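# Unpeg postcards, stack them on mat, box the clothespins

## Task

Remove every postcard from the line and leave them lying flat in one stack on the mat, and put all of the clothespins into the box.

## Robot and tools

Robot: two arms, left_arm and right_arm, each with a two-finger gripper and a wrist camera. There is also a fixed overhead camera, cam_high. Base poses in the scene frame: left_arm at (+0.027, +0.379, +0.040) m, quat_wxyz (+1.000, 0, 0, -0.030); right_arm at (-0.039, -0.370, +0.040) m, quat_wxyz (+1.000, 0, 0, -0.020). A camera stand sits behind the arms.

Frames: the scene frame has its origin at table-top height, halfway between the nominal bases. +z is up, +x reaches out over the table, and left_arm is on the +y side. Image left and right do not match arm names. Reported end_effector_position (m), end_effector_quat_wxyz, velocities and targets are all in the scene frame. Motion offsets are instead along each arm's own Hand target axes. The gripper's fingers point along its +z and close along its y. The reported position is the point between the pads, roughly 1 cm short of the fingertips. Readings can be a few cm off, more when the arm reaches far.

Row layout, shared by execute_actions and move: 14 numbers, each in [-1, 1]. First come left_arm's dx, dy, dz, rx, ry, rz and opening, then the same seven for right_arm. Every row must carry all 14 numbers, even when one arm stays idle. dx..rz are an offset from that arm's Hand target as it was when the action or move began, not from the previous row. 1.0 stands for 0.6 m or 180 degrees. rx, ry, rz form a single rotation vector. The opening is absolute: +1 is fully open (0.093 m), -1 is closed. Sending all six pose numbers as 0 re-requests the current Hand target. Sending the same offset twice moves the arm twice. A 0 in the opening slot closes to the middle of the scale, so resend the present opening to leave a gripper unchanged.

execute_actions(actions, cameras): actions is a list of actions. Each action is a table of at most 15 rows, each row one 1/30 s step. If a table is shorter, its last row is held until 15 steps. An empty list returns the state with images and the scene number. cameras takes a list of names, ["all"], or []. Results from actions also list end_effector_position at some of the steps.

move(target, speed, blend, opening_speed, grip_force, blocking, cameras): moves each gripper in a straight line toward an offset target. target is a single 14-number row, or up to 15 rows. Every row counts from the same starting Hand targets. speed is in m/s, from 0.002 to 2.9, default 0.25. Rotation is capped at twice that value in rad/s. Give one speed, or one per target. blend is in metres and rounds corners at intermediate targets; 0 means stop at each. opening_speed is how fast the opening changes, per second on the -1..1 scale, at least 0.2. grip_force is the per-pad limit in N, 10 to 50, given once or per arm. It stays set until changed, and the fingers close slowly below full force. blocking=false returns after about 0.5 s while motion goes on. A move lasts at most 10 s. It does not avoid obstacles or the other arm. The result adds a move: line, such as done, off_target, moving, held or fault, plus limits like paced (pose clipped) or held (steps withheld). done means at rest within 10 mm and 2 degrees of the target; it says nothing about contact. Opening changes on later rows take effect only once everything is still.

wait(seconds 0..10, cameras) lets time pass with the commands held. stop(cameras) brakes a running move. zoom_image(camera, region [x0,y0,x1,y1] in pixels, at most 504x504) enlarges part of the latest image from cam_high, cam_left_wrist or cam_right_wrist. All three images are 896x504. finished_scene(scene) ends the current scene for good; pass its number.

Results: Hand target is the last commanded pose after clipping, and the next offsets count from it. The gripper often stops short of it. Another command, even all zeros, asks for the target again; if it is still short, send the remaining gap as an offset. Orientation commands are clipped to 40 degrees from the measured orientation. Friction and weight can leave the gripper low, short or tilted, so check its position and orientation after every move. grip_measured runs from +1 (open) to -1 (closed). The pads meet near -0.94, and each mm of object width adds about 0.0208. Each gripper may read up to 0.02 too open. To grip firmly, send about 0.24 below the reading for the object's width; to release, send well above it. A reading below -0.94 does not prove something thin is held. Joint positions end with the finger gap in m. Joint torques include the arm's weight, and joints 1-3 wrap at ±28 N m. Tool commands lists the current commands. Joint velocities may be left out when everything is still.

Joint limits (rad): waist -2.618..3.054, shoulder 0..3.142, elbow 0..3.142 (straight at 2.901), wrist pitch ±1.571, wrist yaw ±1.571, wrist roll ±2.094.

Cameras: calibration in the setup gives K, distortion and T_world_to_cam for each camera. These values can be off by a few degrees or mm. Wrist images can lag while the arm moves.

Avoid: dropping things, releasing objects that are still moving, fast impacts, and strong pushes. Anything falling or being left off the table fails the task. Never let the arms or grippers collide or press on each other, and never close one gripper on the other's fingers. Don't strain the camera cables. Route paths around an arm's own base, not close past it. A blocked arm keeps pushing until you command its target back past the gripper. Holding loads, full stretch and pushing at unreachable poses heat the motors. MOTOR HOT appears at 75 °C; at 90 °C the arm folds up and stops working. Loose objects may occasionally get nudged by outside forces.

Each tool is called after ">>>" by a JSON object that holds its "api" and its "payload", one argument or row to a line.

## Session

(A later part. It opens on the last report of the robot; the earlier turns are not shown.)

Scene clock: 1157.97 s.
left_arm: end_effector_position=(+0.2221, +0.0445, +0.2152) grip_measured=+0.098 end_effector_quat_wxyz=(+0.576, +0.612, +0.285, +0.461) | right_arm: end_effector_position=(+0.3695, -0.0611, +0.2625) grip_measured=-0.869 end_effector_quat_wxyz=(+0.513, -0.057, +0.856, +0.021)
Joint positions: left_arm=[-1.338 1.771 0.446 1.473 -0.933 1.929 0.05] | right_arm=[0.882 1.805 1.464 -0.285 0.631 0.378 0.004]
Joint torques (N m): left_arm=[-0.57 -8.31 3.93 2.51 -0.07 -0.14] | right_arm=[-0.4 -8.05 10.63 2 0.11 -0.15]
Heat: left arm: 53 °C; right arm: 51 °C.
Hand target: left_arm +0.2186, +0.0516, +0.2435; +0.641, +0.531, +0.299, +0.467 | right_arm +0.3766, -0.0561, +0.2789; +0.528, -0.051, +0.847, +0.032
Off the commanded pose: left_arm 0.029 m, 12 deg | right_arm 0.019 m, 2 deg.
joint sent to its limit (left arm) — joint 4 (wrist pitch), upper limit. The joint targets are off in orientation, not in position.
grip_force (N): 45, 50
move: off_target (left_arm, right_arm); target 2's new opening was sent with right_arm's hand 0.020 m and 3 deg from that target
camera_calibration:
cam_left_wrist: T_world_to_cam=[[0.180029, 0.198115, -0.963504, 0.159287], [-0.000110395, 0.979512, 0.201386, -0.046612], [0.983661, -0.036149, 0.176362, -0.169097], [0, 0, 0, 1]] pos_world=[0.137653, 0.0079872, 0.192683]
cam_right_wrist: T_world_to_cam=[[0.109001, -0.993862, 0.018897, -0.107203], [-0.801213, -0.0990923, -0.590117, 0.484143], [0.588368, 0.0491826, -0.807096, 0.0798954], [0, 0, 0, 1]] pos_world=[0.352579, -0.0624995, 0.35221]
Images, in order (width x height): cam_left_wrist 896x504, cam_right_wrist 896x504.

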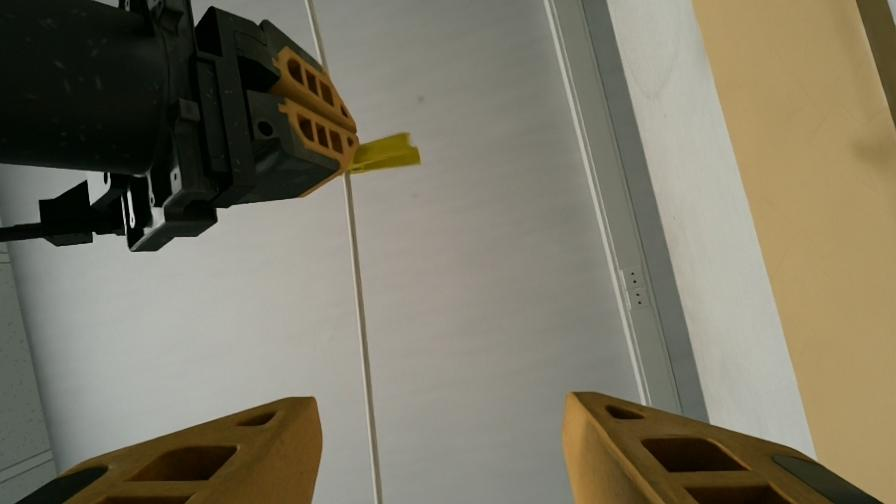

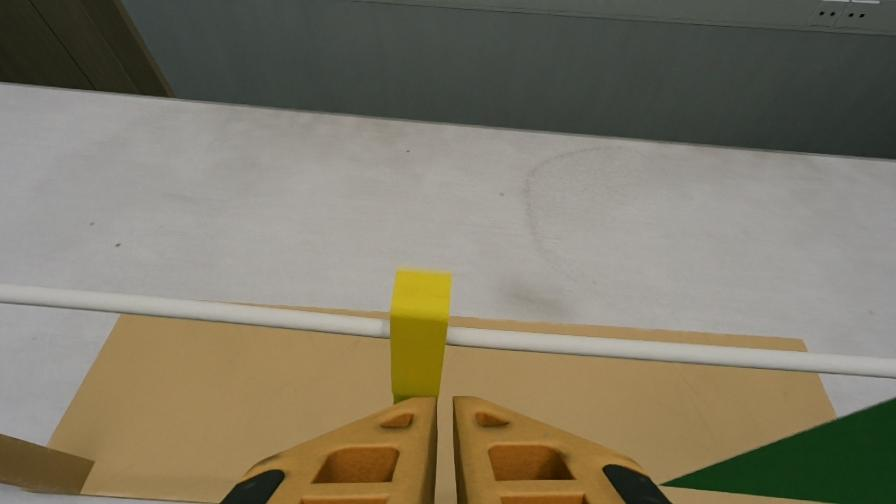

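>>> {"api": "move", "payload": {
  "target": [
    [0,0,0,0,0,0,0.1,0,0,0,0,0,0,-0.1],
    [0,0,0,0,0,0,0.1,0,0.0105,-0.033,0,0,0,-0.1],
    [0,0,0,0,0,0,0.1,-0.0045,0.0105,0.0168,0,0,0,-0.1]
  ],
  "speed": 0.08,
  "opening_speed": 0.8,
  "cameras": ["cam_left_wrist","cam_right_wrist"]
}}

Scene clock: 1166.70 s.
left_arm: end_effector_position=(+0.2221, +0.0445, +0.2152) grip_measured=+0.098 end_effector_quat_wxyz=(+0.576, +0.612, +0.285, +0.461) | right_arm: end_effector_position=(+0.3787, -0.0551, +0.2607) grip_measured=-0.101 end_effector_quat_wxyz=(+0.514, -0.055, +0.856, +0.017)
Joint positions: left_arm=[-1.338 1.771 0.446 1.473 -0.933 1.929 0.05] | right_arm=[0.877 1.851 1.515 -0.291 0.636 0.376 0.04]
Joint torques (N m): left_arm=[-0.69 -8.38 3.95 2.49 -0.07 -0.12] | right_arm=[-0.5 -8.34 10.58 2.04 0.06 -0.16]
Motor temperatures (°C): left_arm=[23 38 34 55 23 25 22] | right_arm=[23 52 43 36 24 25 24]
Heat: left arm: 55 °C; right arm: 52 °C.
Hand target: left_arm +0.2186, +0.0516, +0.2435; +0.641, +0.531, +0.299, +0.467 | right_arm +0.3861, -0.0487, +0.2769; +0.528, -0.051, +0.847, +0.032
Off the commanded pose: left_arm 0.029 m, 12 deg | right_arm 0.019 m, 3 deg.
joint sent to its limit (left arm) — joint 4 (wrist pitch), upper limit. The joint targets are off in orientation, not in position.
grip_force (N): 45, 50
move: off_target (left_arm, right_arm)
camera_calibration:
cam_left_wrist: T_world_to_cam=[[0.180029, 0.198115, -0.963504, 0.159287], [-0.000110395, 0.979512, 0.201386, -0.046612], [0.983661, -0.036149, 0.176362, -0.169097], [0, 0, 0, 1]] pos_world=[0.137653, 0.0079872, 0.192683]
cam_right_wrist: T_world_to_cam=[[0.101644, -0.994519, 0.0245121, -0.100875], [-0.801166, -0.0964396, -0.590621, 0.491344], [0.589747, 0.0403947, -0.806577, 0.0715915], [0, 0, 0, 1]] pos_world=[0.36168, -0.0558288, 0.350414]
Images, in order (width x height): cam_left_wrist 896x504, cam_right_wrist 896x504.

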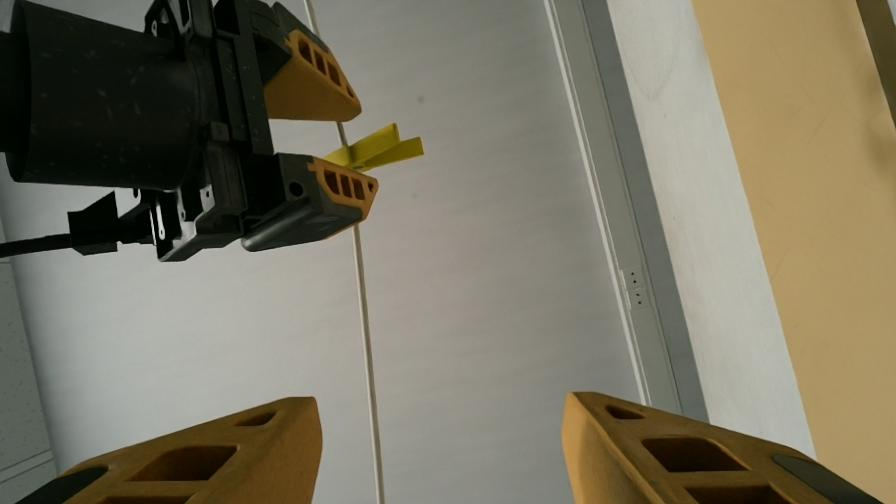

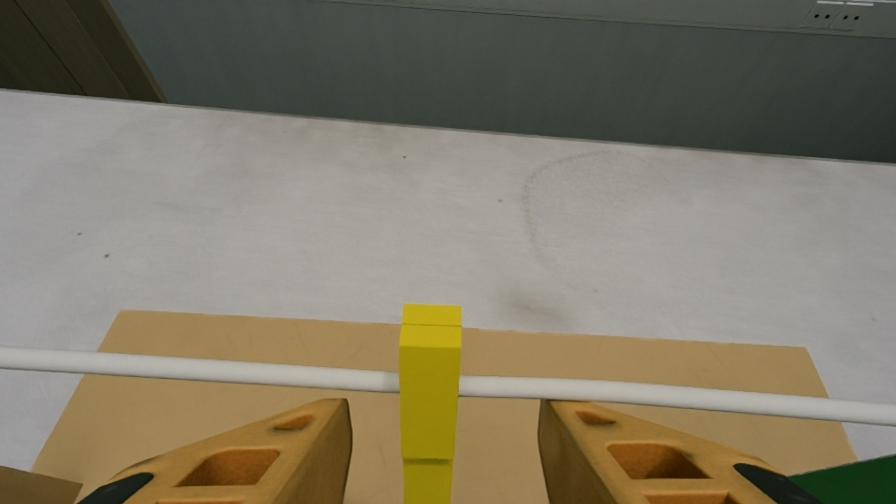

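>>> {"api": "move", "payload": {
  "target": [
    [0,0,0,0,0,0,0.1,0,0.005,0,0,0,0,-0.1],
    [0,0,0,0,0,0,0.1,0,0.005,0,0,0,0,-0.87],
    [0,0,0,0,0,0,0.1,0.0015,0.0018,-0.0205,0,0.239,0,-0.87],
    [-0.0983,-0.0083,0.1712,0,0,0,0.1,0.0015,0.0018,-0.0205,0,0.239,0,-0.87],
    [-0.0983,-0.0083,0.2405,0,0,0,0.1,0.0015,0.0018,-0.0205,0,0.239,0,-0.87]
  ],
  "speed": [0.08,0.1,0.15,0.25,0.12],
  "opening_speed": 0.8,
  "cameras": ["cam_left_wrist","cam_right_wrist"]
}}

>>> {"api": "zoom_image", "payload": {
  "camera": "cam_left_wrist",
  "region": [240, 200, 640, 500]
}}

Scene clock: 1181.23 s.
left_arm: end_effector_position=(+0.3226, -0.0545, +0.2621) grip_measured=+0.098 end_effector_quat_wxyz=(+0.626, +0.542, +0.298, +0.474) | right_arm: end_effector_position=(+0.3710, -0.0514, +0.2745) grip_measured=-0.863 end_effector_quat_wxyz=(+0.246, -0.071, +0.966, +0.044)
Joint positions: left_arm=[-1.13 2.091 1.037 1.378 -0.743 1.938 0.05] | right_arm=[0.772 2.405 2.836 -1.546 0.226 0.534 0.004]
Joint torques (N m): left_arm=[0.1 -7.73 8.2 1.71 0.19 -0.12] | right_arm=[-0.59 -10.45 8.12 1.32 -0.11 -0.02]
Motor temperatures (°C): left_arm=[23 37 33 57 23 25 22] | right_arm=[23 52 45 36 24 25 25]
Heat: left arm: 57 °C; right arm: 52 °C.
Hand target: left_arm +0.3240, -0.0605, +0.2690; +0.641, +0.531, +0.299, +0.467 | right_arm +0.3744, -0.0489, +0.2814; +0.181, -0.060, +0.982, +0.011
Off the commanded pose: left_arm 0.009 m, 2 deg | right_arm 0.008 m, 9 deg.
elbow stopped short (right arm): the move would have taken joint 3 (elbow) straighter than the controller allows.
grip_force (N): 45, 50
move: off_target (right_arm); target 2's new opening was sent with right_arm's hand 0.017 m and 2 deg from that target
camera_calibration:
cam_left_wrist: T_world_to_cam=[[0.267813, 0.0616303, -0.961498, 0.169734], [-0.0358111, 0.997899, 0.0539888, 0.0920963], [0.962805, 0.0199734, 0.269457, -0.294425], [0, 0, 0, 1]] pos_world=[0.241315, -0.0964829, 0.237562]
cam_right_wrist: T_world_to_cam=[[0.148059, -0.987824, -0.0477752, -0.0938544], [-0.987843, -0.145402, -0.055, 0.413266], [0.0473837, 0.0553376, -0.997343, 0.341509], [0, 0, 0, 1]] pos_world=[0.405956, -0.0515201, 0.358847]
Images, in order (width x height): cam_left_wrist 896x504, cam_right_wrist 896x504.

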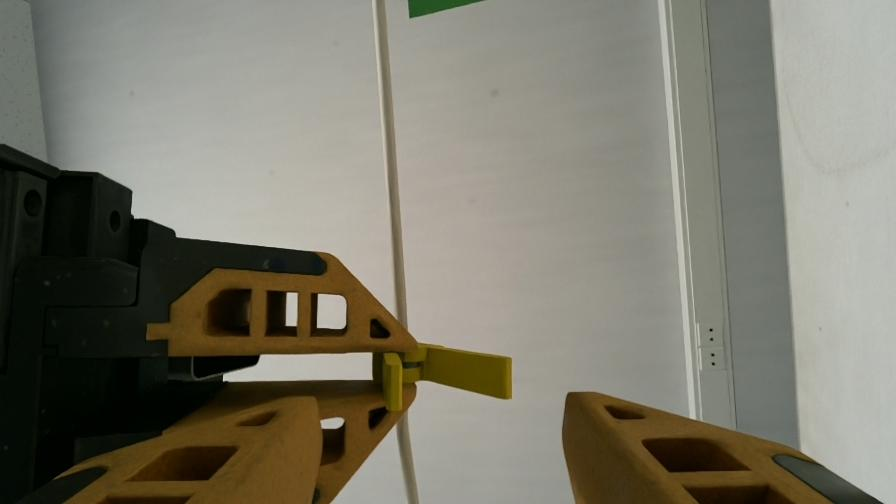

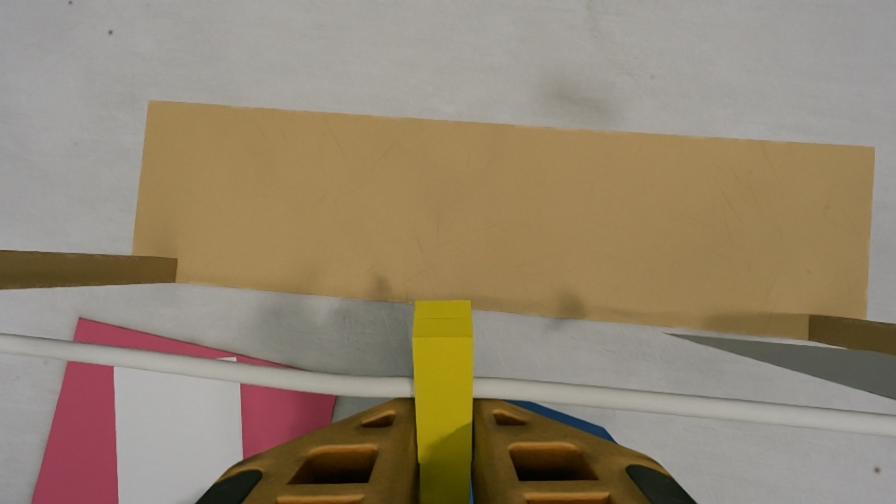

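Scaled by 1.260 from the camera's 896x504 image, which has a finer 1280x720 frame.

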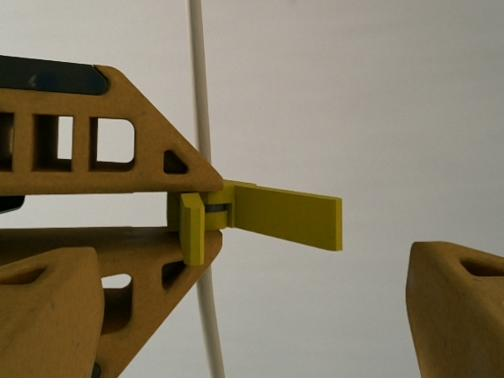

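>>> {"api": "move", "payload": {
  "target": [
    [-0.002,-0.002,0.0335,0,0,0,0.1,0,0,0,0,0,0,-0.87],
    [-0.002,-0.002,0.0335,0,0,0,-0.76,0,0,0,0,0,0,-0.87]
  ],
  "speed": 0.05,
  "opening_speed": 0.5,
  "cameras": ["cam_left_wrist","cam_right_wrist"]
}}

>>> {"api": "zoom_image", "payload": {
  "camera": "cam_left_wrist",
  "region": [240, 260, 640, 504]
}}

Scene clock: 1190.03 s.
left_arm: end_effector_position=(+0.3381, -0.0654, +0.2726) grip_measured=-0.758 end_effector_quat_wxyz=(+0.637, +0.534, +0.298, +0.471) | right_arm: end_effector_position=(+0.3710, -0.0525, +0.2721) grip_measured=-0.863 end_effector_quat_wxyz=(+0.243, -0.070, +0.967, +0.042)
Joint positions: left_arm=[-1.102 2.12 1.121 1.339 -0.707 1.924 0.009] | right_arm=[0.77 2.409 2.836 -1.551 0.226 0.534 0.004]
Joint torques (N m): left_arm=[0.42 -7.99 7.82 1.54 0.21 -0.17] | right_arm=[-0.51 -10.84 8.1 1.36 -0.12 -0.02]
Heat: left arm: 53 °C; right arm: 54 °C.
Hand target: left_arm +0.3416, -0.0697, +0.2730; +0.641, +0.531, +0.299, +0.467 | right_arm +0.3746, -0.0490, +0.2814; +0.181, -0.059, +0.982, +0.011
Off the commanded pose: left_arm 0.005 m, 1 deg | right_arm 0.011 m, 8 deg.
elbow stopped short (right arm): the move would have taken joint 3 (elbow) straighter than the controller allows.
grip_force (N): 45, 50
move: off_target (right_arm)
camera_calibration:
cam_left_wrist: T_world_to_cam=[[0.279167, 0.0369141, -0.959533, 0.170272], [-0.027213, 0.999164, 0.0305213, 0.106573], [0.959857, 0.0175913, 0.279938, -0.313916], [0, 0, 0, 1]] pos_world=[0.25668, -0.107247, 0.248006]
cam_right_wrist: T_world_to_cam=[[0.14623, -0.988317, -0.0429642, -0.0956768], [-0.988401, -0.144168, -0.0477318, 0.411305], [0.0409801, 0.0494457, -0.997936, 0.341321], [0, 0, 0, 1]] pos_world=[0.406537, -0.0521391, 0.356138]
Images, in order (width x height): cam_left_wrist 896x504, cam_right_wrist 896x504.

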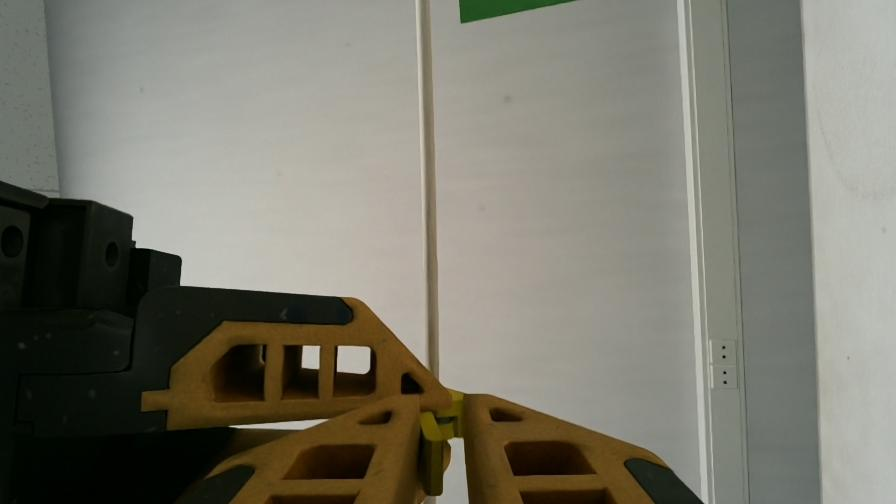

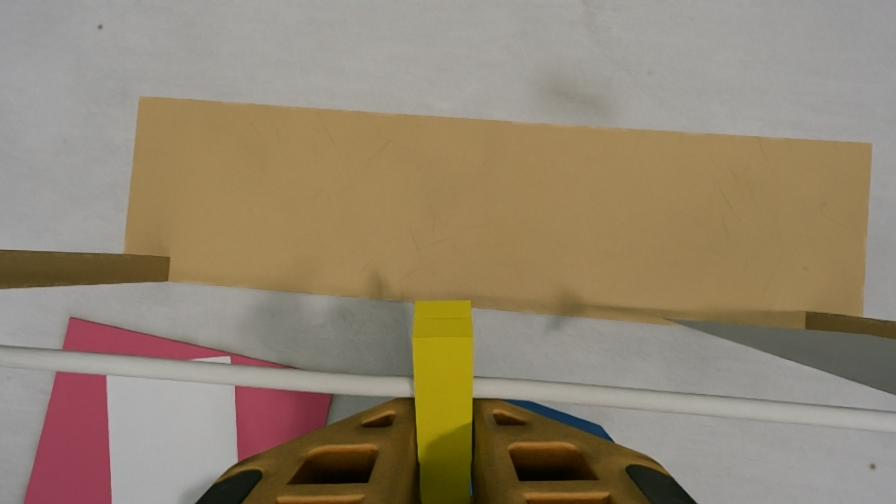

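Scaled by 1.260 from the camera's 896x504 image, which has a finer 1280x720 frame.

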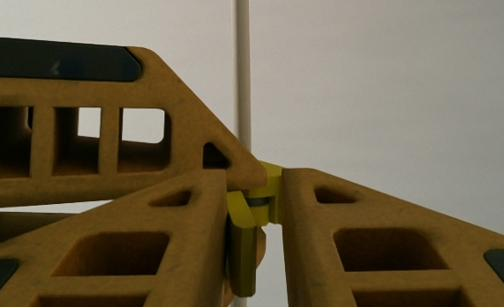

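>>> {"api": "move", "payload": {
  "target": [
    [0,0,0,0,0,0,-0.76,0,0,0,0,0,0,-0.4],
    [0,0,0,0,0,0,-0.76,0,0,-0.12,0,0,0,-0.4]
  ],
  "speed": 0.12,
  "opening_speed": 0.6,
  "cameras": ["cam_left_wrist","cam_right_wrist"]
}}

>>> {"api": "zoom_image", "payload": {
  "camera": "cam_left_wrist",
  "region": [240, 260, 640, 504]
}}

Scene clock: 1196.37 s.
left_arm: end_effector_position=(+0.3385, -0.0665, +0.2694) grip_measured=-0.758 end_effector_quat_wxyz=(+0.631, +0.540, +0.296, +0.471) | right_arm: end_effector_position=(+0.3524, -0.0514, +0.3229) grip_measured=-0.401 end_effector_quat_wxyz=(+0.281, -0.076, +0.954, +0.079)
Joint positions: left_arm=[-1.102 2.12 1.121 1.322 -0.707 1.924 0.009] | right_arm=[0.795 2.309 2.843 -1.551 0.219 0.534 0.026]
Joint torques (N m): left_arm=[0.46 -7.95 7.95 1.71 0.17 -0.17] | right_arm=[0.57 -13.14 7.28 1.51 0.11 -0.01]
Motor temperatures (°C): left_arm=[23 38 34 52 23 25 22] | right_arm=[23 54 46 35 24 25 25]
Heat: left arm: 52 °C; right arm: 54 °C.
Hand target: left_arm +0.3416, -0.0697, +0.2730; +0.641, +0.531, +0.299, +0.467 | right_arm +0.3490, -0.0520, +0.3486; +0.181, -0.059, +0.982, +0.011
Off the commanded pose: left_arm 0.006 m, 2 deg | right_arm 0.026 m, 14 deg.
elbow stopped short (right arm): the move would have taken joint 3 (elbow) straighter than the controller allows.
grip_force (N): 45, 50
move: off_target (right_arm)
camera_calibration:
cam_left_wrist: T_world_to_cam=[[0.272673, 0.0516407, -0.96072, 0.170685], [-0.0269837, 0.998576, 0.046017, 0.10338], [0.961728, 0.0133762, 0.273678, -0.312604], [0, 0, 0, 1]] pos_world=[0.256888, -0.107866, 0.244776]
cam_right_wrist: T_world_to_cam=[[0.178508, -0.978213, -0.105996, -0.0801946], [-0.977452, -0.16395, -0.133067, 0.418206], [0.11279, 0.12736, -0.985423, 0.367467], [0, 0, 0, 1]] pos_world=[0.381645, -0.056683, 0.40926]
Images, in order (width x height): cam_left_wrist 896x504, cam_right_wrist 896x504.

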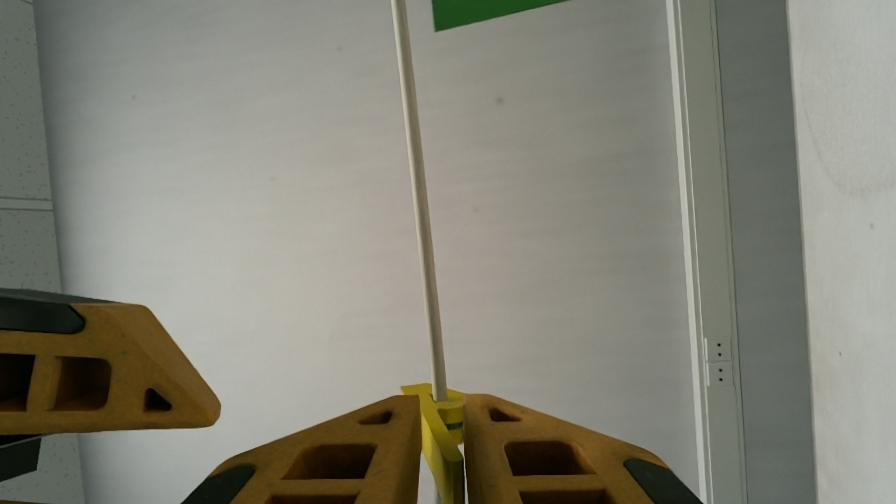

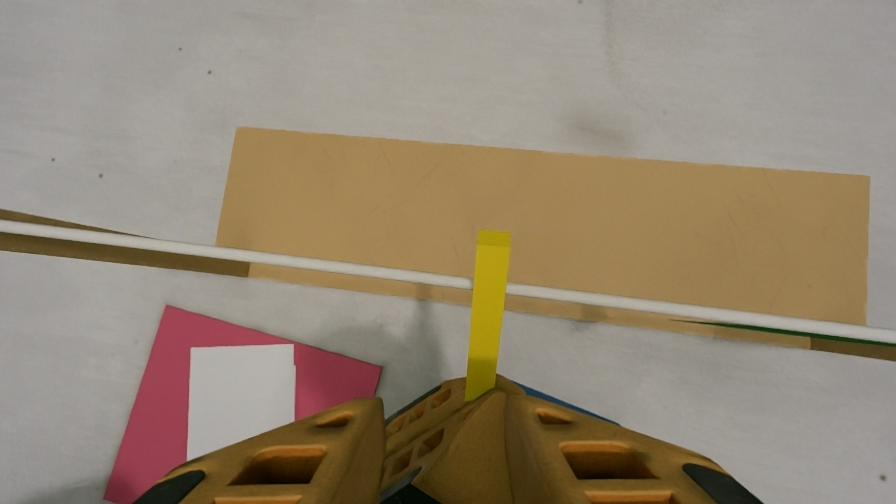

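Scaled by 1.260 from the camera's 896x504 image, which has a finer 1280x720 frame.

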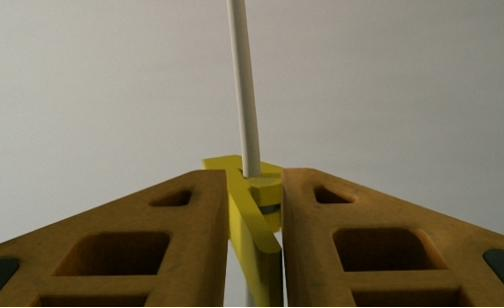

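>>> {"api": "move", "payload": {
  "target": [-0.033,-0.001,-0.0755,0,0,0,-0.76,0,0,0,0,0,0,-0.4],
  "speed": 0.08,
  "cameras": ["cam_left_wrist","cam_right_wrist"]
}}

>>> {"api": "zoom_image", "payload": {
  "camera": "cam_left_wrist",
  "region": [240, 260, 640, 504]
}}

Scene clock: 1202.10 s.
left_arm: end_effector_position=(+0.2955, -0.0718, +0.2605) grip_measured=-0.758 end_effector_quat_wxyz=(+0.636, +0.541, +0.293, +0.466) | right_arm: end_effector_position=(+0.3524, -0.0514, +0.3229) grip_measured=-0.401 end_effector_quat_wxyz=(+0.281, -0.076, +0.954, +0.079)
Joint positions: left_arm=[-1.202 2.12 1.06 1.41 -0.789 1.96 0.009] | right_arm=[0.795 2.309 2.843 -1.551 0.219 0.534 0.026]
Joint torques (N m): left_arm=[-0.24 -7.5 5.12 1.97 0.03 0.02] | right_arm=[0.57 -13.11 7.27 1.51 0.11 0]
Motor temperatures (°C): left_arm=[23 38 34 51 23 25 22] | right_arm=[23 56 45 35 24 25 25]
Heat: left arm: 51 °C; right arm: 56 °C.
Hand target: left_arm +0.2943, -0.0696, +0.2585; +0.641, +0.531, +0.299, +0.467 | right_arm +0.3490, -0.0520, +0.3486; +0.181, -0.059, +0.982, +0.011
Off the commanded pose: left_arm 0.003 m, 1 deg | right_arm 0.026 m, 14 deg.
elbow stopped short (right arm): the move would have taken joint 3 (elbow) straighter than the controller allows.
grip_force (N): 45, 50
move: off_target (right_arm)
camera_calibration:
cam_left_wrist: T_world_to_cam=[[0.272443, 0.0442532, -0.961154, 0.173874], [-0.0126257, 0.99902, 0.0424179, 0.104712], [0.962089, 0.000578805, 0.272735, -0.269522], [0, 0, 0, 1]] pos_world=[0.213256, -0.112148, 0.236186]
cam_right_wrist: T_world_to_cam=[[0.178508, -0.978213, -0.105996, -0.0801946], [-0.977452, -0.16395, -0.133067, 0.418206], [0.11279, 0.12736, -0.985423, 0.367467], [0, 0, 0, 1]] pos_world=[0.381645, -0.056683, 0.40926]
Images, in order (width x height): cam_left_wrist 896x504, cam_right_wrist 896x504.

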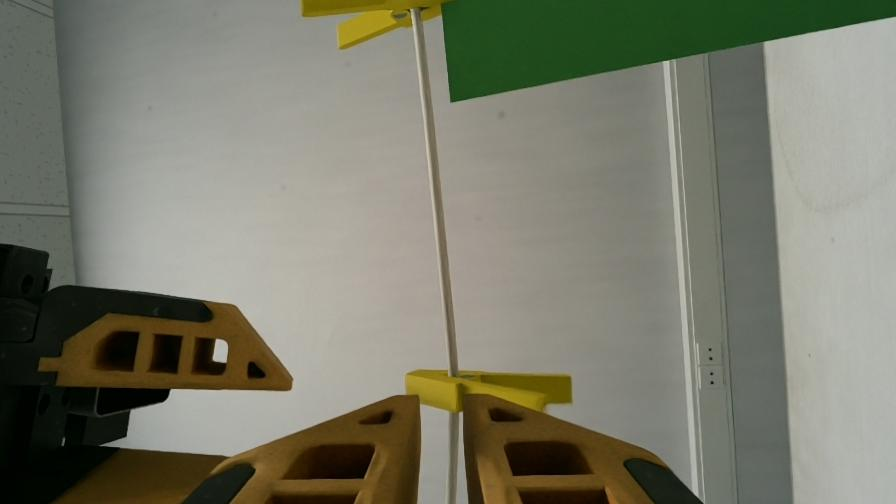

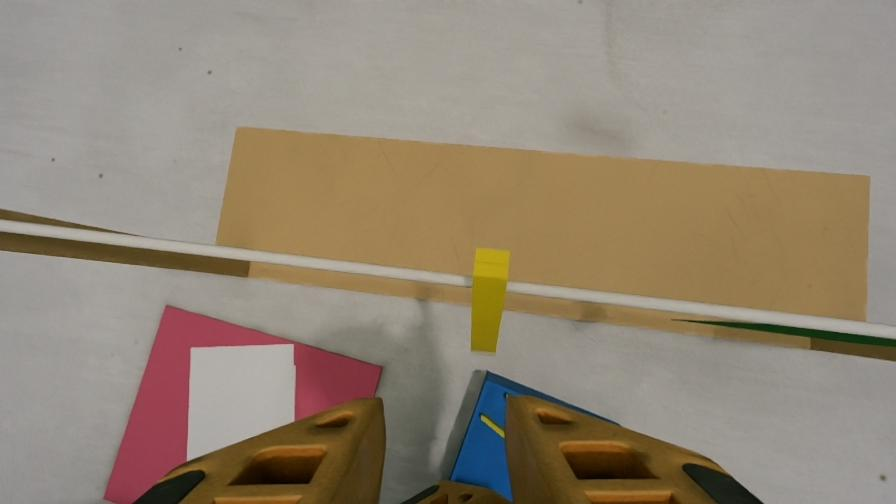

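Scaled by 1.260 from the camera's 896x504 image, which has a finer 1280x720 frame.

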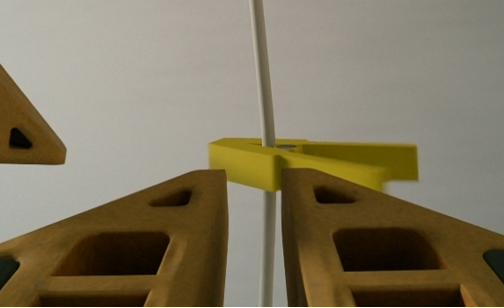

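>>> {"api": "move", "payload": {
  "target": [
    [0,0,0,0,0,0,0.1,0,0,0,0,0,0,-0.1],
    [0.1327,0.0113,-0.1975,0,0,0,0.1,0.0648,-0.0028,0.079,0,-0.239,0,-0.1]
  ],
  "speed": 0.2,
  "opening_speed": 0.8,
  "cameras": ["cam_left_wrist","cam_right_wrist"]
}}

Scene clock: 1220.60 s.
left_arm: end_effector_position=(+0.2225, +0.0438, +0.2150) grip_measured=+0.098 end_effector_quat_wxyz=(+0.576, +0.612, +0.285, +0.461) | right_arm: end_effector_position=(+0.3327, -0.0545, +0.2754) grip_measured=-0.101 end_effector_quat_wxyz=(+0.513, -0.055, +0.856, +0.022)
Joint positions: left_arm=[-1.337 1.774 0.449 1.472 -0.932 1.929 0.05] | right_arm=[0.967 1.738 1.444 -0.371 0.7 0.448 0.04]
Joint torques (N m): left_arm=[-0.64 -8.53 3.9 2.51 -0.08 -0.14] | right_arm=[0.39 -10.78 6.54 1.98 0.23 -0.16]
Motor temperatures (°C): left_arm=[23 38 33 52 23 25 22] | right_arm=[23 60 44 35 24 25 24]
Heat: left arm: 52 °C; right arm: 60 °C.
Hand target: left_arm +0.2190, +0.0510, +0.2435; +0.641, +0.532, +0.299, +0.467 | right_arm +0.3299, -0.0560, +0.2907; +0.528, -0.051, +0.847, +0.032
Off the commanded pose: left_arm 0.030 m, 12 deg | right_arm 0.015 m, 2 deg.
elbow stopped short (right arm): the move would have taken joint 3 (elbow) straighter than the controller allows.
joint sent to its limit (left arm) — joint 4 (wrist pitch), upper limit. The joint targets are off in orientation, not in position.
grip_force (N): 45, 50
move: off_target (left_arm, right_arm)
camera_calibration:
cam_left_wrist: T_world_to_cam=[[0.180136, 0.198527, -0.963399, 0.159122], [-0.000109394, 0.979425, 0.201809, -0.0459664], [0.983642, -0.0362478, 0.176452, -0.169494], [0, 0, 0, 1]] pos_world=[0.138053, 0.00728684, 0.192482]
cam_right_wrist: T_world_to_cam=[[0.106327, -0.994218, 0.0149705, -0.0949175], [-0.801364, -0.094596, -0.59065, 0.46339], [0.588652, 0.0508054, -0.806789, 0.111538], [0, 0, 0, 1]] pos_world=[0.315779, -0.0562007, 0.36511]
Images, in order (width x height): cam_left_wrist 896x504, cam_right_wrist 896x504.

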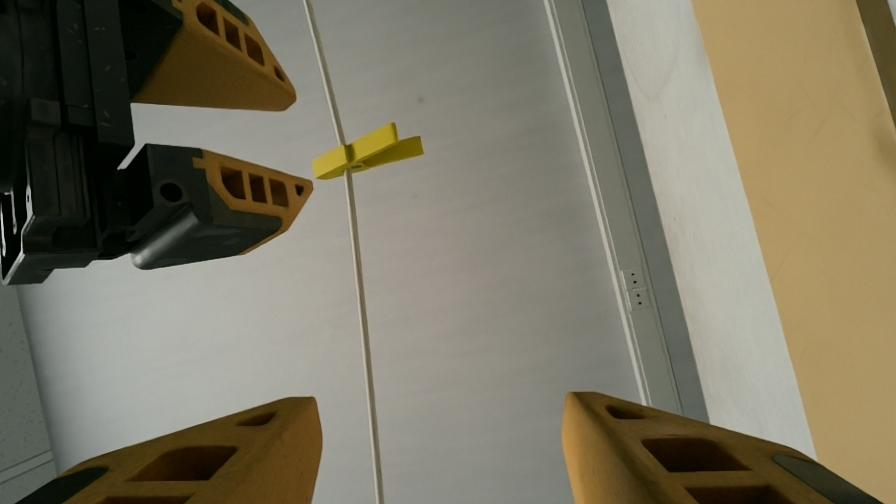

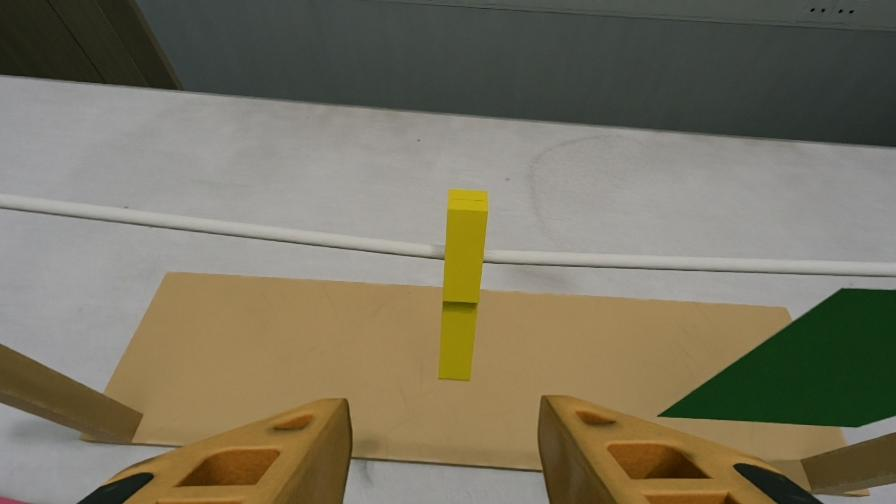

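>>> {"api": "move", "payload": {
  "target": [
    [0,0,0,0,0,0,0.1,-0.021,0.0025,0.095,0,0,0,-0.1],
    [0,0,0,0,0,0,0.1,-0.021,0.0025,0.095,0,0,0,-0.87],
    [0,0,0,0,0,0,0.1,-0.019,0.0027,0.0743,0,0.239,0,-0.87],
    [-0.0977,-0.0082,0.1702,0,0,0,0.1,-0.019,0.0027,0.0743,0,0.239,0,-0.87],
    [-0.0973,-0.0082,0.2383,0,0,0,0.1,-0.019,0.0027,0.0743,0,0.239,0,-0.87]
  ],
  "speed": [0.08,0.1,0.15,0.25,0.12],
  "opening_speed": 0.8,
  "cameras": ["cam_left_wrist","cam_right_wrist"]
}}

>>> {"api": "zoom_image", "payload": {
  "camera": "cam_left_wrist",
  "region": [240, 200, 640, 500]
}}

Scene clock: 1242.13 s.
left_arm: end_effector_position=(+0.3221, -0.0540, +0.2621) grip_measured=+0.098 end_effector_quat_wxyz=(+0.626, +0.542, +0.298, +0.474) | right_arm: end_effector_position=(+0.3709, -0.0515, +0.2744) grip_measured=-0.863 end_effector_quat_wxyz=(+0.246, -0.071, +0.966, +0.044)
Joint positions: left_arm=[-1.13 2.09 1.034 1.38 -0.743 1.939 0.05] | right_arm=[0.772 2.405 2.836 -1.546 0.226 0.533 0.004]
Joint torques (N m): left_arm=[0.17 -7.68 8.08 1.71 0.2 -0.14] | right_arm=[-0.62 -10.41 8.1 1.33 -0.11 -0.01]
Motor temperatures (°C): left_arm=[23 38 32 56 23 25 22] | right_arm=[23 58 44 36 24 25 25]
Heat: left arm: 56 °C; right arm: 58 °C.
Hand target: left_arm +0.3235, -0.0600, +0.2690; +0.641, +0.531, +0.299, +0.467 | right_arm +0.3744, -0.0490, +0.2812; +0.181, -0.059, +0.982, +0.011
Off the commanded pose: left_arm 0.009 m, 2 deg | right_arm 0.008 m, 9 deg.
elbow stopped short (right arm): the move would have taken joint 3 (elbow) straighter than the controller allows.
grip_force (N): 45, 50
move: off_target (right_arm); target 2's new opening was sent with right_arm's hand 0.019 m and 3 deg from that target
camera_calibration:
cam_left_wrist: T_world_to_cam=[[0.267812, 0.0615342, -0.961504, 0.169734], [-0.0358816, 0.997903, 0.0538694, 0.0916304], [0.962803, 0.0200734, 0.269458, -0.293917], [0, 0, 0, 1]] pos_world=[0.240815, -0.0959828, 0.237462]
cam_right_wrist: T_world_to_cam=[[0.148714, -0.987754, -0.047187, -0.094333], [-0.987759, -0.146104, -0.0546512, 0.413064], [0.0470877, 0.0547368, -0.99739, 0.341515], [0, 0, 0, 1]] pos_world=[0.405955, -0.051521, 0.358747]
Images, in order (width x height): cam_left_wrist 896x504, cam_right_wrist 896x504.

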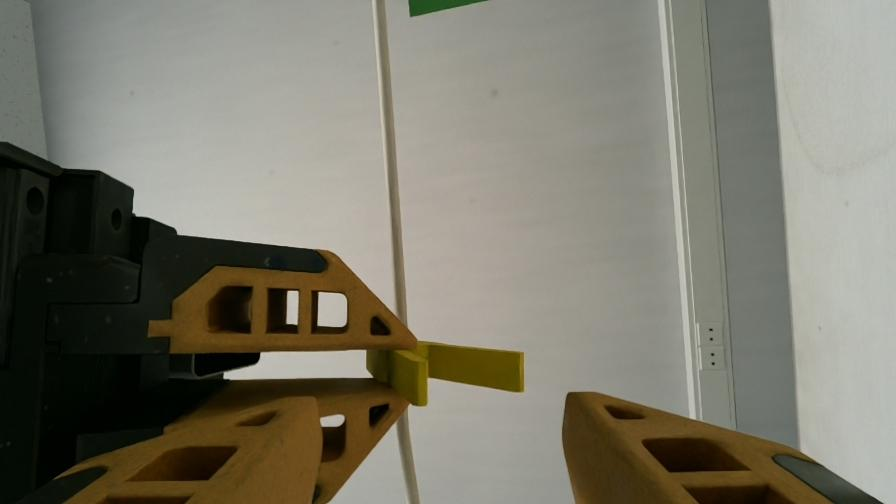

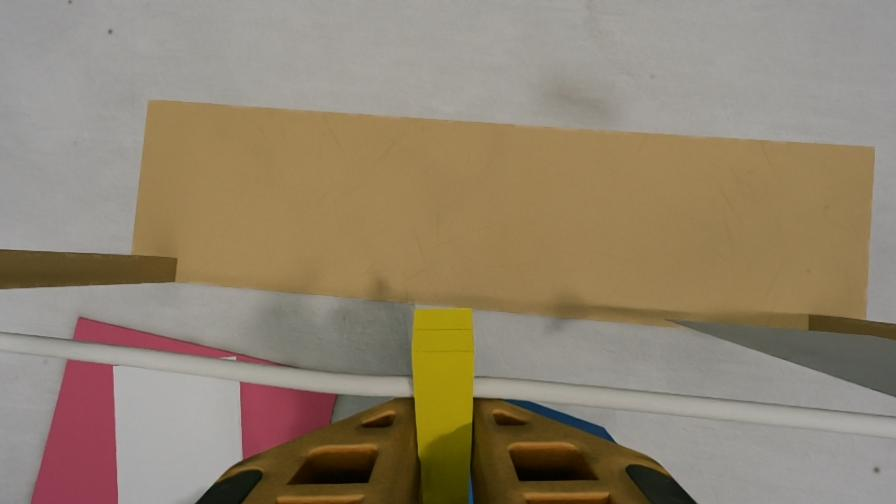

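Scaled by 1.260 from the camera's 896x504 image, which has a finer 1280x720 frame.

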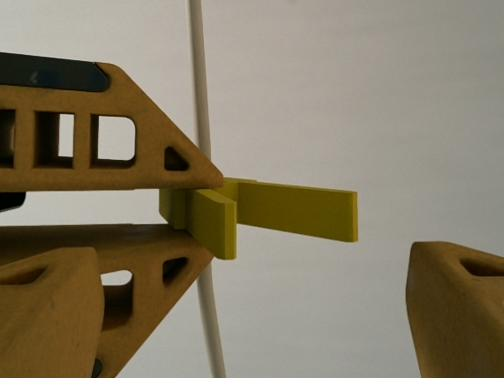

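>>> {"api": "move", "payload": {
  "target": [
    [-0.002,-0.0068,0.0355,0,0,0,0.1,0,0,0,0,0,0,-0.87],
    [-0.002,-0.0068,0.0355,0,0,0,-0.8,0,0,0,0,0,0,-0.87],
    [-0.002,-0.0068,0.0355,0,0,0,-0.95,0,0,0,0,0,0,-0.87],
    [-0.002,-0.0068,0.0355,0,0,0,-0.95,0,0,0,0,0,0,-0.4]
  ],
  "speed": 0.05,
  "opening_speed": 0.5,
  "cameras": ["cam_left_wrist","cam_right_wrist"]
}}

>>> {"api": "zoom_image", "payload": {
  "camera": "cam_left_wrist",
  "region": [240, 260, 640, 504]
}}

Scene clock: 1253.13 s.
left_arm: end_effector_position=(+0.3396, -0.0666, +0.2687) grip_measured=-0.944 end_effector_quat_wxyz=(+0.636, +0.538, +0.294, +0.470) | right_arm: end_effector_position=(+0.3712, -0.0519, +0.2712) grip_measured=-0.401 end_effector_quat_wxyz=(+0.241, -0.071, +0.967, +0.044)
Joint positions: left_arm=[-1.097 2.128 1.121 1.337 -0.697 1.923 0] | right_arm=[0.769 2.411 2.838 -1.55 0.218 0.533 0.026]
Joint torques (N m): left_arm=[0.38 -7.98 7.9 1.61 0.08 -0.14] | right_arm=[-0.32 -11.02 8.03 1.34 -0.05 0]
Motor temperatures (°C): left_arm=[23 37 33 53 23 25 22] | right_arm=[23 58 45 35 24 25 25]
Heat: left arm: 53 °C; right arm: 58 °C.
Hand target: left_arm +0.3429, -0.0696, +0.2703; +0.641, +0.532, +0.298, +0.467 | right_arm +0.3744, -0.0489, +0.2813; +0.181, -0.059, +0.982, +0.011
Off the commanded pose: left_arm 0.005 m, 1 deg | right_arm 0.011 m, 8 deg.
elbow stopped short (right arm): the move would have taken joint 3 (elbow) straighter than the controller allows.
grip_force (N): 45, 50
move: off_target (right_arm); target 4's new opening was sent with right_arm's hand 0.010 m and 8 deg from that target
camera_calibration:
cam_left_wrist: T_world_to_cam=[[0.278529, 0.043309, -0.959451, 0.166937], [-0.021379, 0.999015, 0.0388886, 0.10367], [0.96019, 0.00968053, 0.279181, -0.314675], [0, 0, 0, 1]] pos_world=[0.257868, -0.107752, 0.243987]
cam_right_wrist: T_world_to_cam=[[0.148069, -0.987797, -0.0482928, -0.0943373], [-0.988307, -0.145996, -0.043972, 0.410513], [0.0363848, 0.054239, -0.997865, 0.342367], [0, 0, 0, 1]] pos_world=[0.407225, -0.0518226, 0.355131]
Images, in order (width x height): cam_left_wrist 896x504, cam_right_wrist 896x504.

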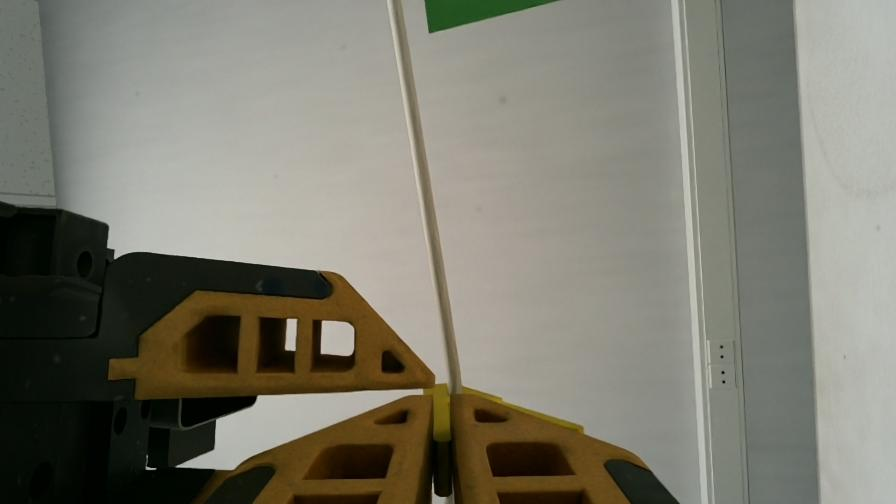

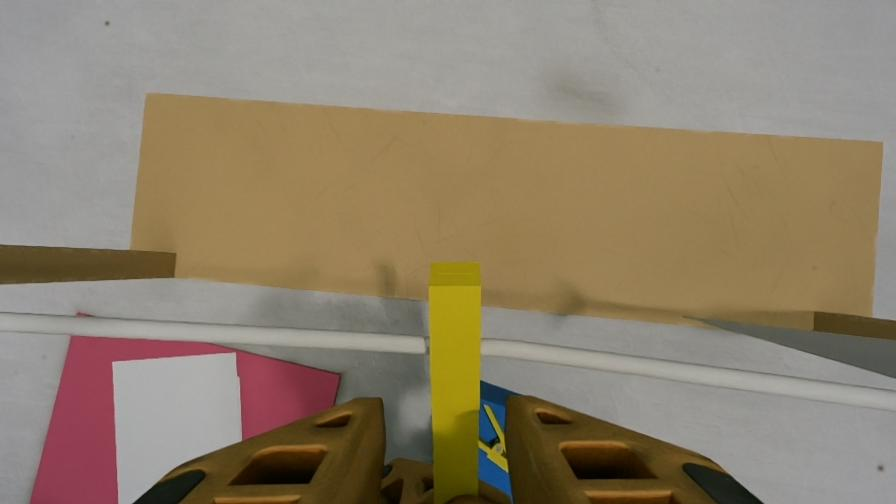

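Scaled by 1.260 from the camera's 896x504 image, which has a finer 1280x720 frame.

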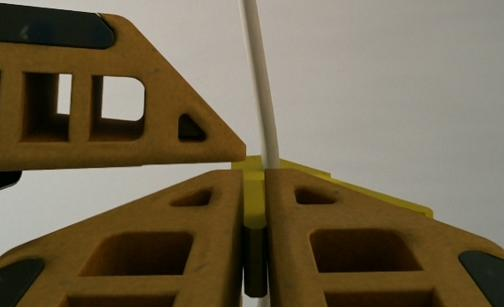

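>>> {"api": "move", "payload": {
  "target": [
    [0,0,0,0,0,0,-0.95,0,0,-0.12,0,0,0,-0.4],
    [0,0,0,0,0,0,-0.95,0.1992,-0.2908,-0.1635,-0.157,-0.253,-0.056,-0.4],
    [0,0,0,0,0,0,-0.95,0.2613,-0.2928,0.0447,-0.3134,-0.5064,-0.1115,-1],
    [0,0,0,0,0,0,-0.95,0.1017,-0.091,0.0775,-0.3134,-0.5064,-0.1115,-1]
  ],
  "speed": [0.15,0.3,0.3,0.2],
  "blend": [0.02,0.03,0,0],
  "cameras": ["all"]
}}

>>> {"api": "zoom_image", "payload": {
  "camera": "cam_high",
  "region": [370, 140, 530, 300]
}}

>>> {"api": "zoom_image", "payload": {
  "camera": "cam_left_wrist",
  "region": [240, 260, 640, 504]
}}

Scene clock: 1288.27 s.
left_arm: end_effector_position=(+0.3396, -0.0666, +0.2687) grip_measured=-0.944 end_effector_quat_wxyz=(+0.636, +0.538, +0.294, +0.470) | right_arm: end_effector_position=(+0.3390, -0.1108, +0.1991) grip_measured=-0.989 end_effector_quat_wxyz=(+0.643, -0.314, +0.583, +0.385)
Joint positions: left_arm=[-1.097 2.128 1.121 1.337 -0.697 1.923 0] | right_arm=[0.415 2.006 0.648 1.516 -0.652 0.142 0]
Joint torques (N m): left_arm=[0.39 -8.13 7.79 1.61 0.11 -0.14] | right_arm=[0.51 -6.72 6.54 2.55 0.01 0.02]
Motor temperatures (°C): left_arm=[23 36 34 49 23 25 22] | right_arm=[23 57 44 36 24 25 24]
Heat: left arm: 49 °C; right arm: 57 °C.
Hand target: left_arm +0.3429, -0.0696, +0.2703; +0.641, +0.532, +0.298, +0.467 | right_arm +0.3409, -0.1080, +0.2159; +0.750, -0.250, +0.433, +0.433
Off the commanded pose: left_arm 0.005 m, 1 deg | right_arm 0.017 m, 23 deg.
elbow stopped short (right arm): the move would have taken joint 3 (elbow) straighter than the controller allows.
joint sent to its limit (right arm) — joint 4 (wrist pitch), upper limit. The joint targets are off in orientation, not in position.
grip_force (N): 45, 50
move: off_target (right_arm); target 3's new opening was sent with right_arm's hand 0.014 m and 29 deg from that target
camera_calibration:
cam_left_wrist: T_world_to_cam=[[0.278529, 0.043309, -0.959451, 0.166937], [-0.021379, 0.999015, 0.0388886, 0.10367], [0.96019, 0.00968053, 0.279181, -0.314675], [0, 0, 0, 1]] pos_world=[0.257868, -0.107752, 0.243987]
cam_right_wrist: T_world_to_cam=[[0.856965, -0.512584, -0.0535618, -0.337951], [-0.206286, -0.245916, -0.947086, 0.27046], [0.472289, 0.822669, -0.31648, 0.0765337], [0, 0, 0, 1]] pos_world=[0.309258, -0.16968, 0.262269]

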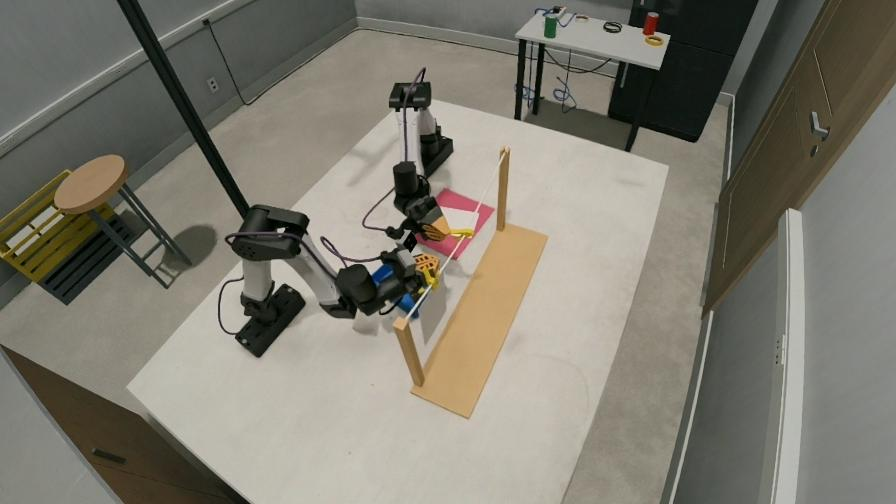

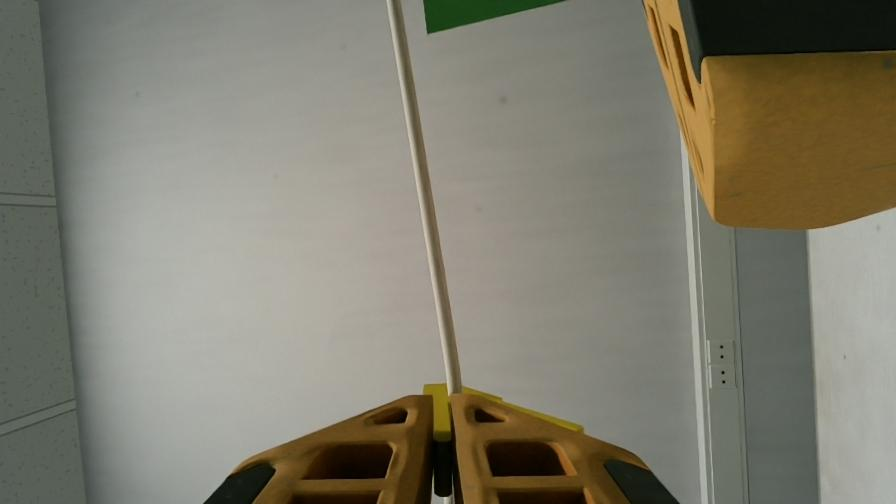

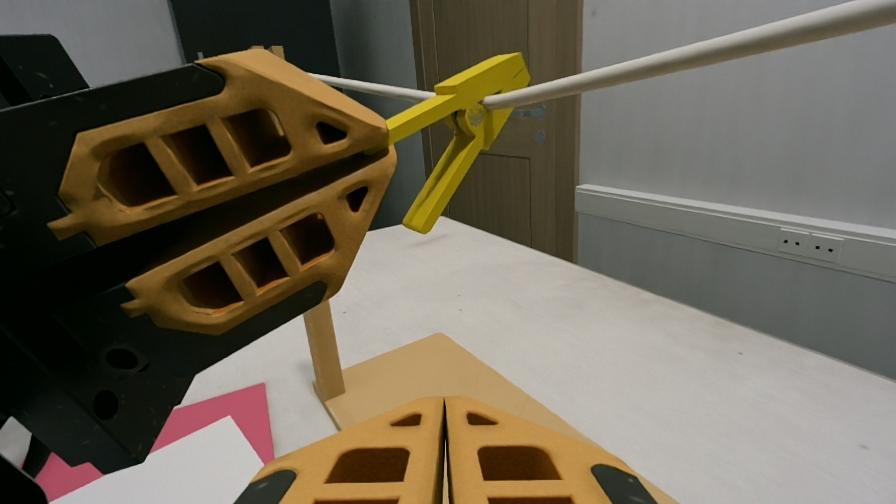

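Scaled by 3.150 from the camera's 896x504 image, which has a finer 1280x720 frame.

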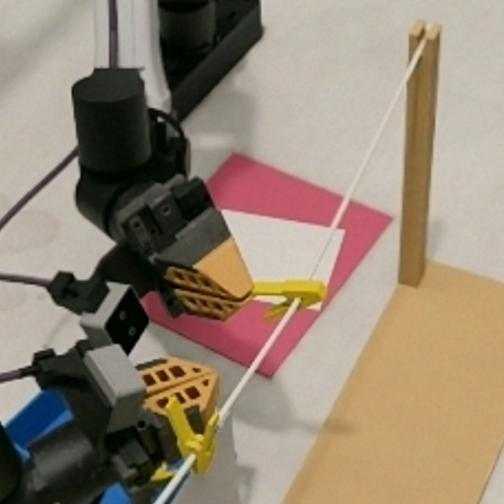

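Scaled by 1.260 from the camera's 896x504 image, which has a finer 1280x720 frame.

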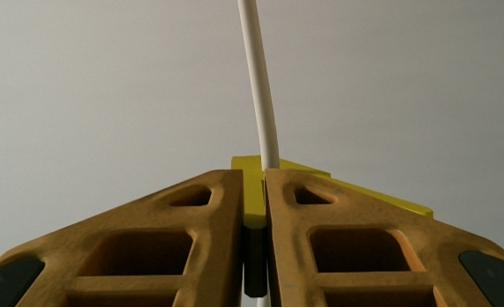

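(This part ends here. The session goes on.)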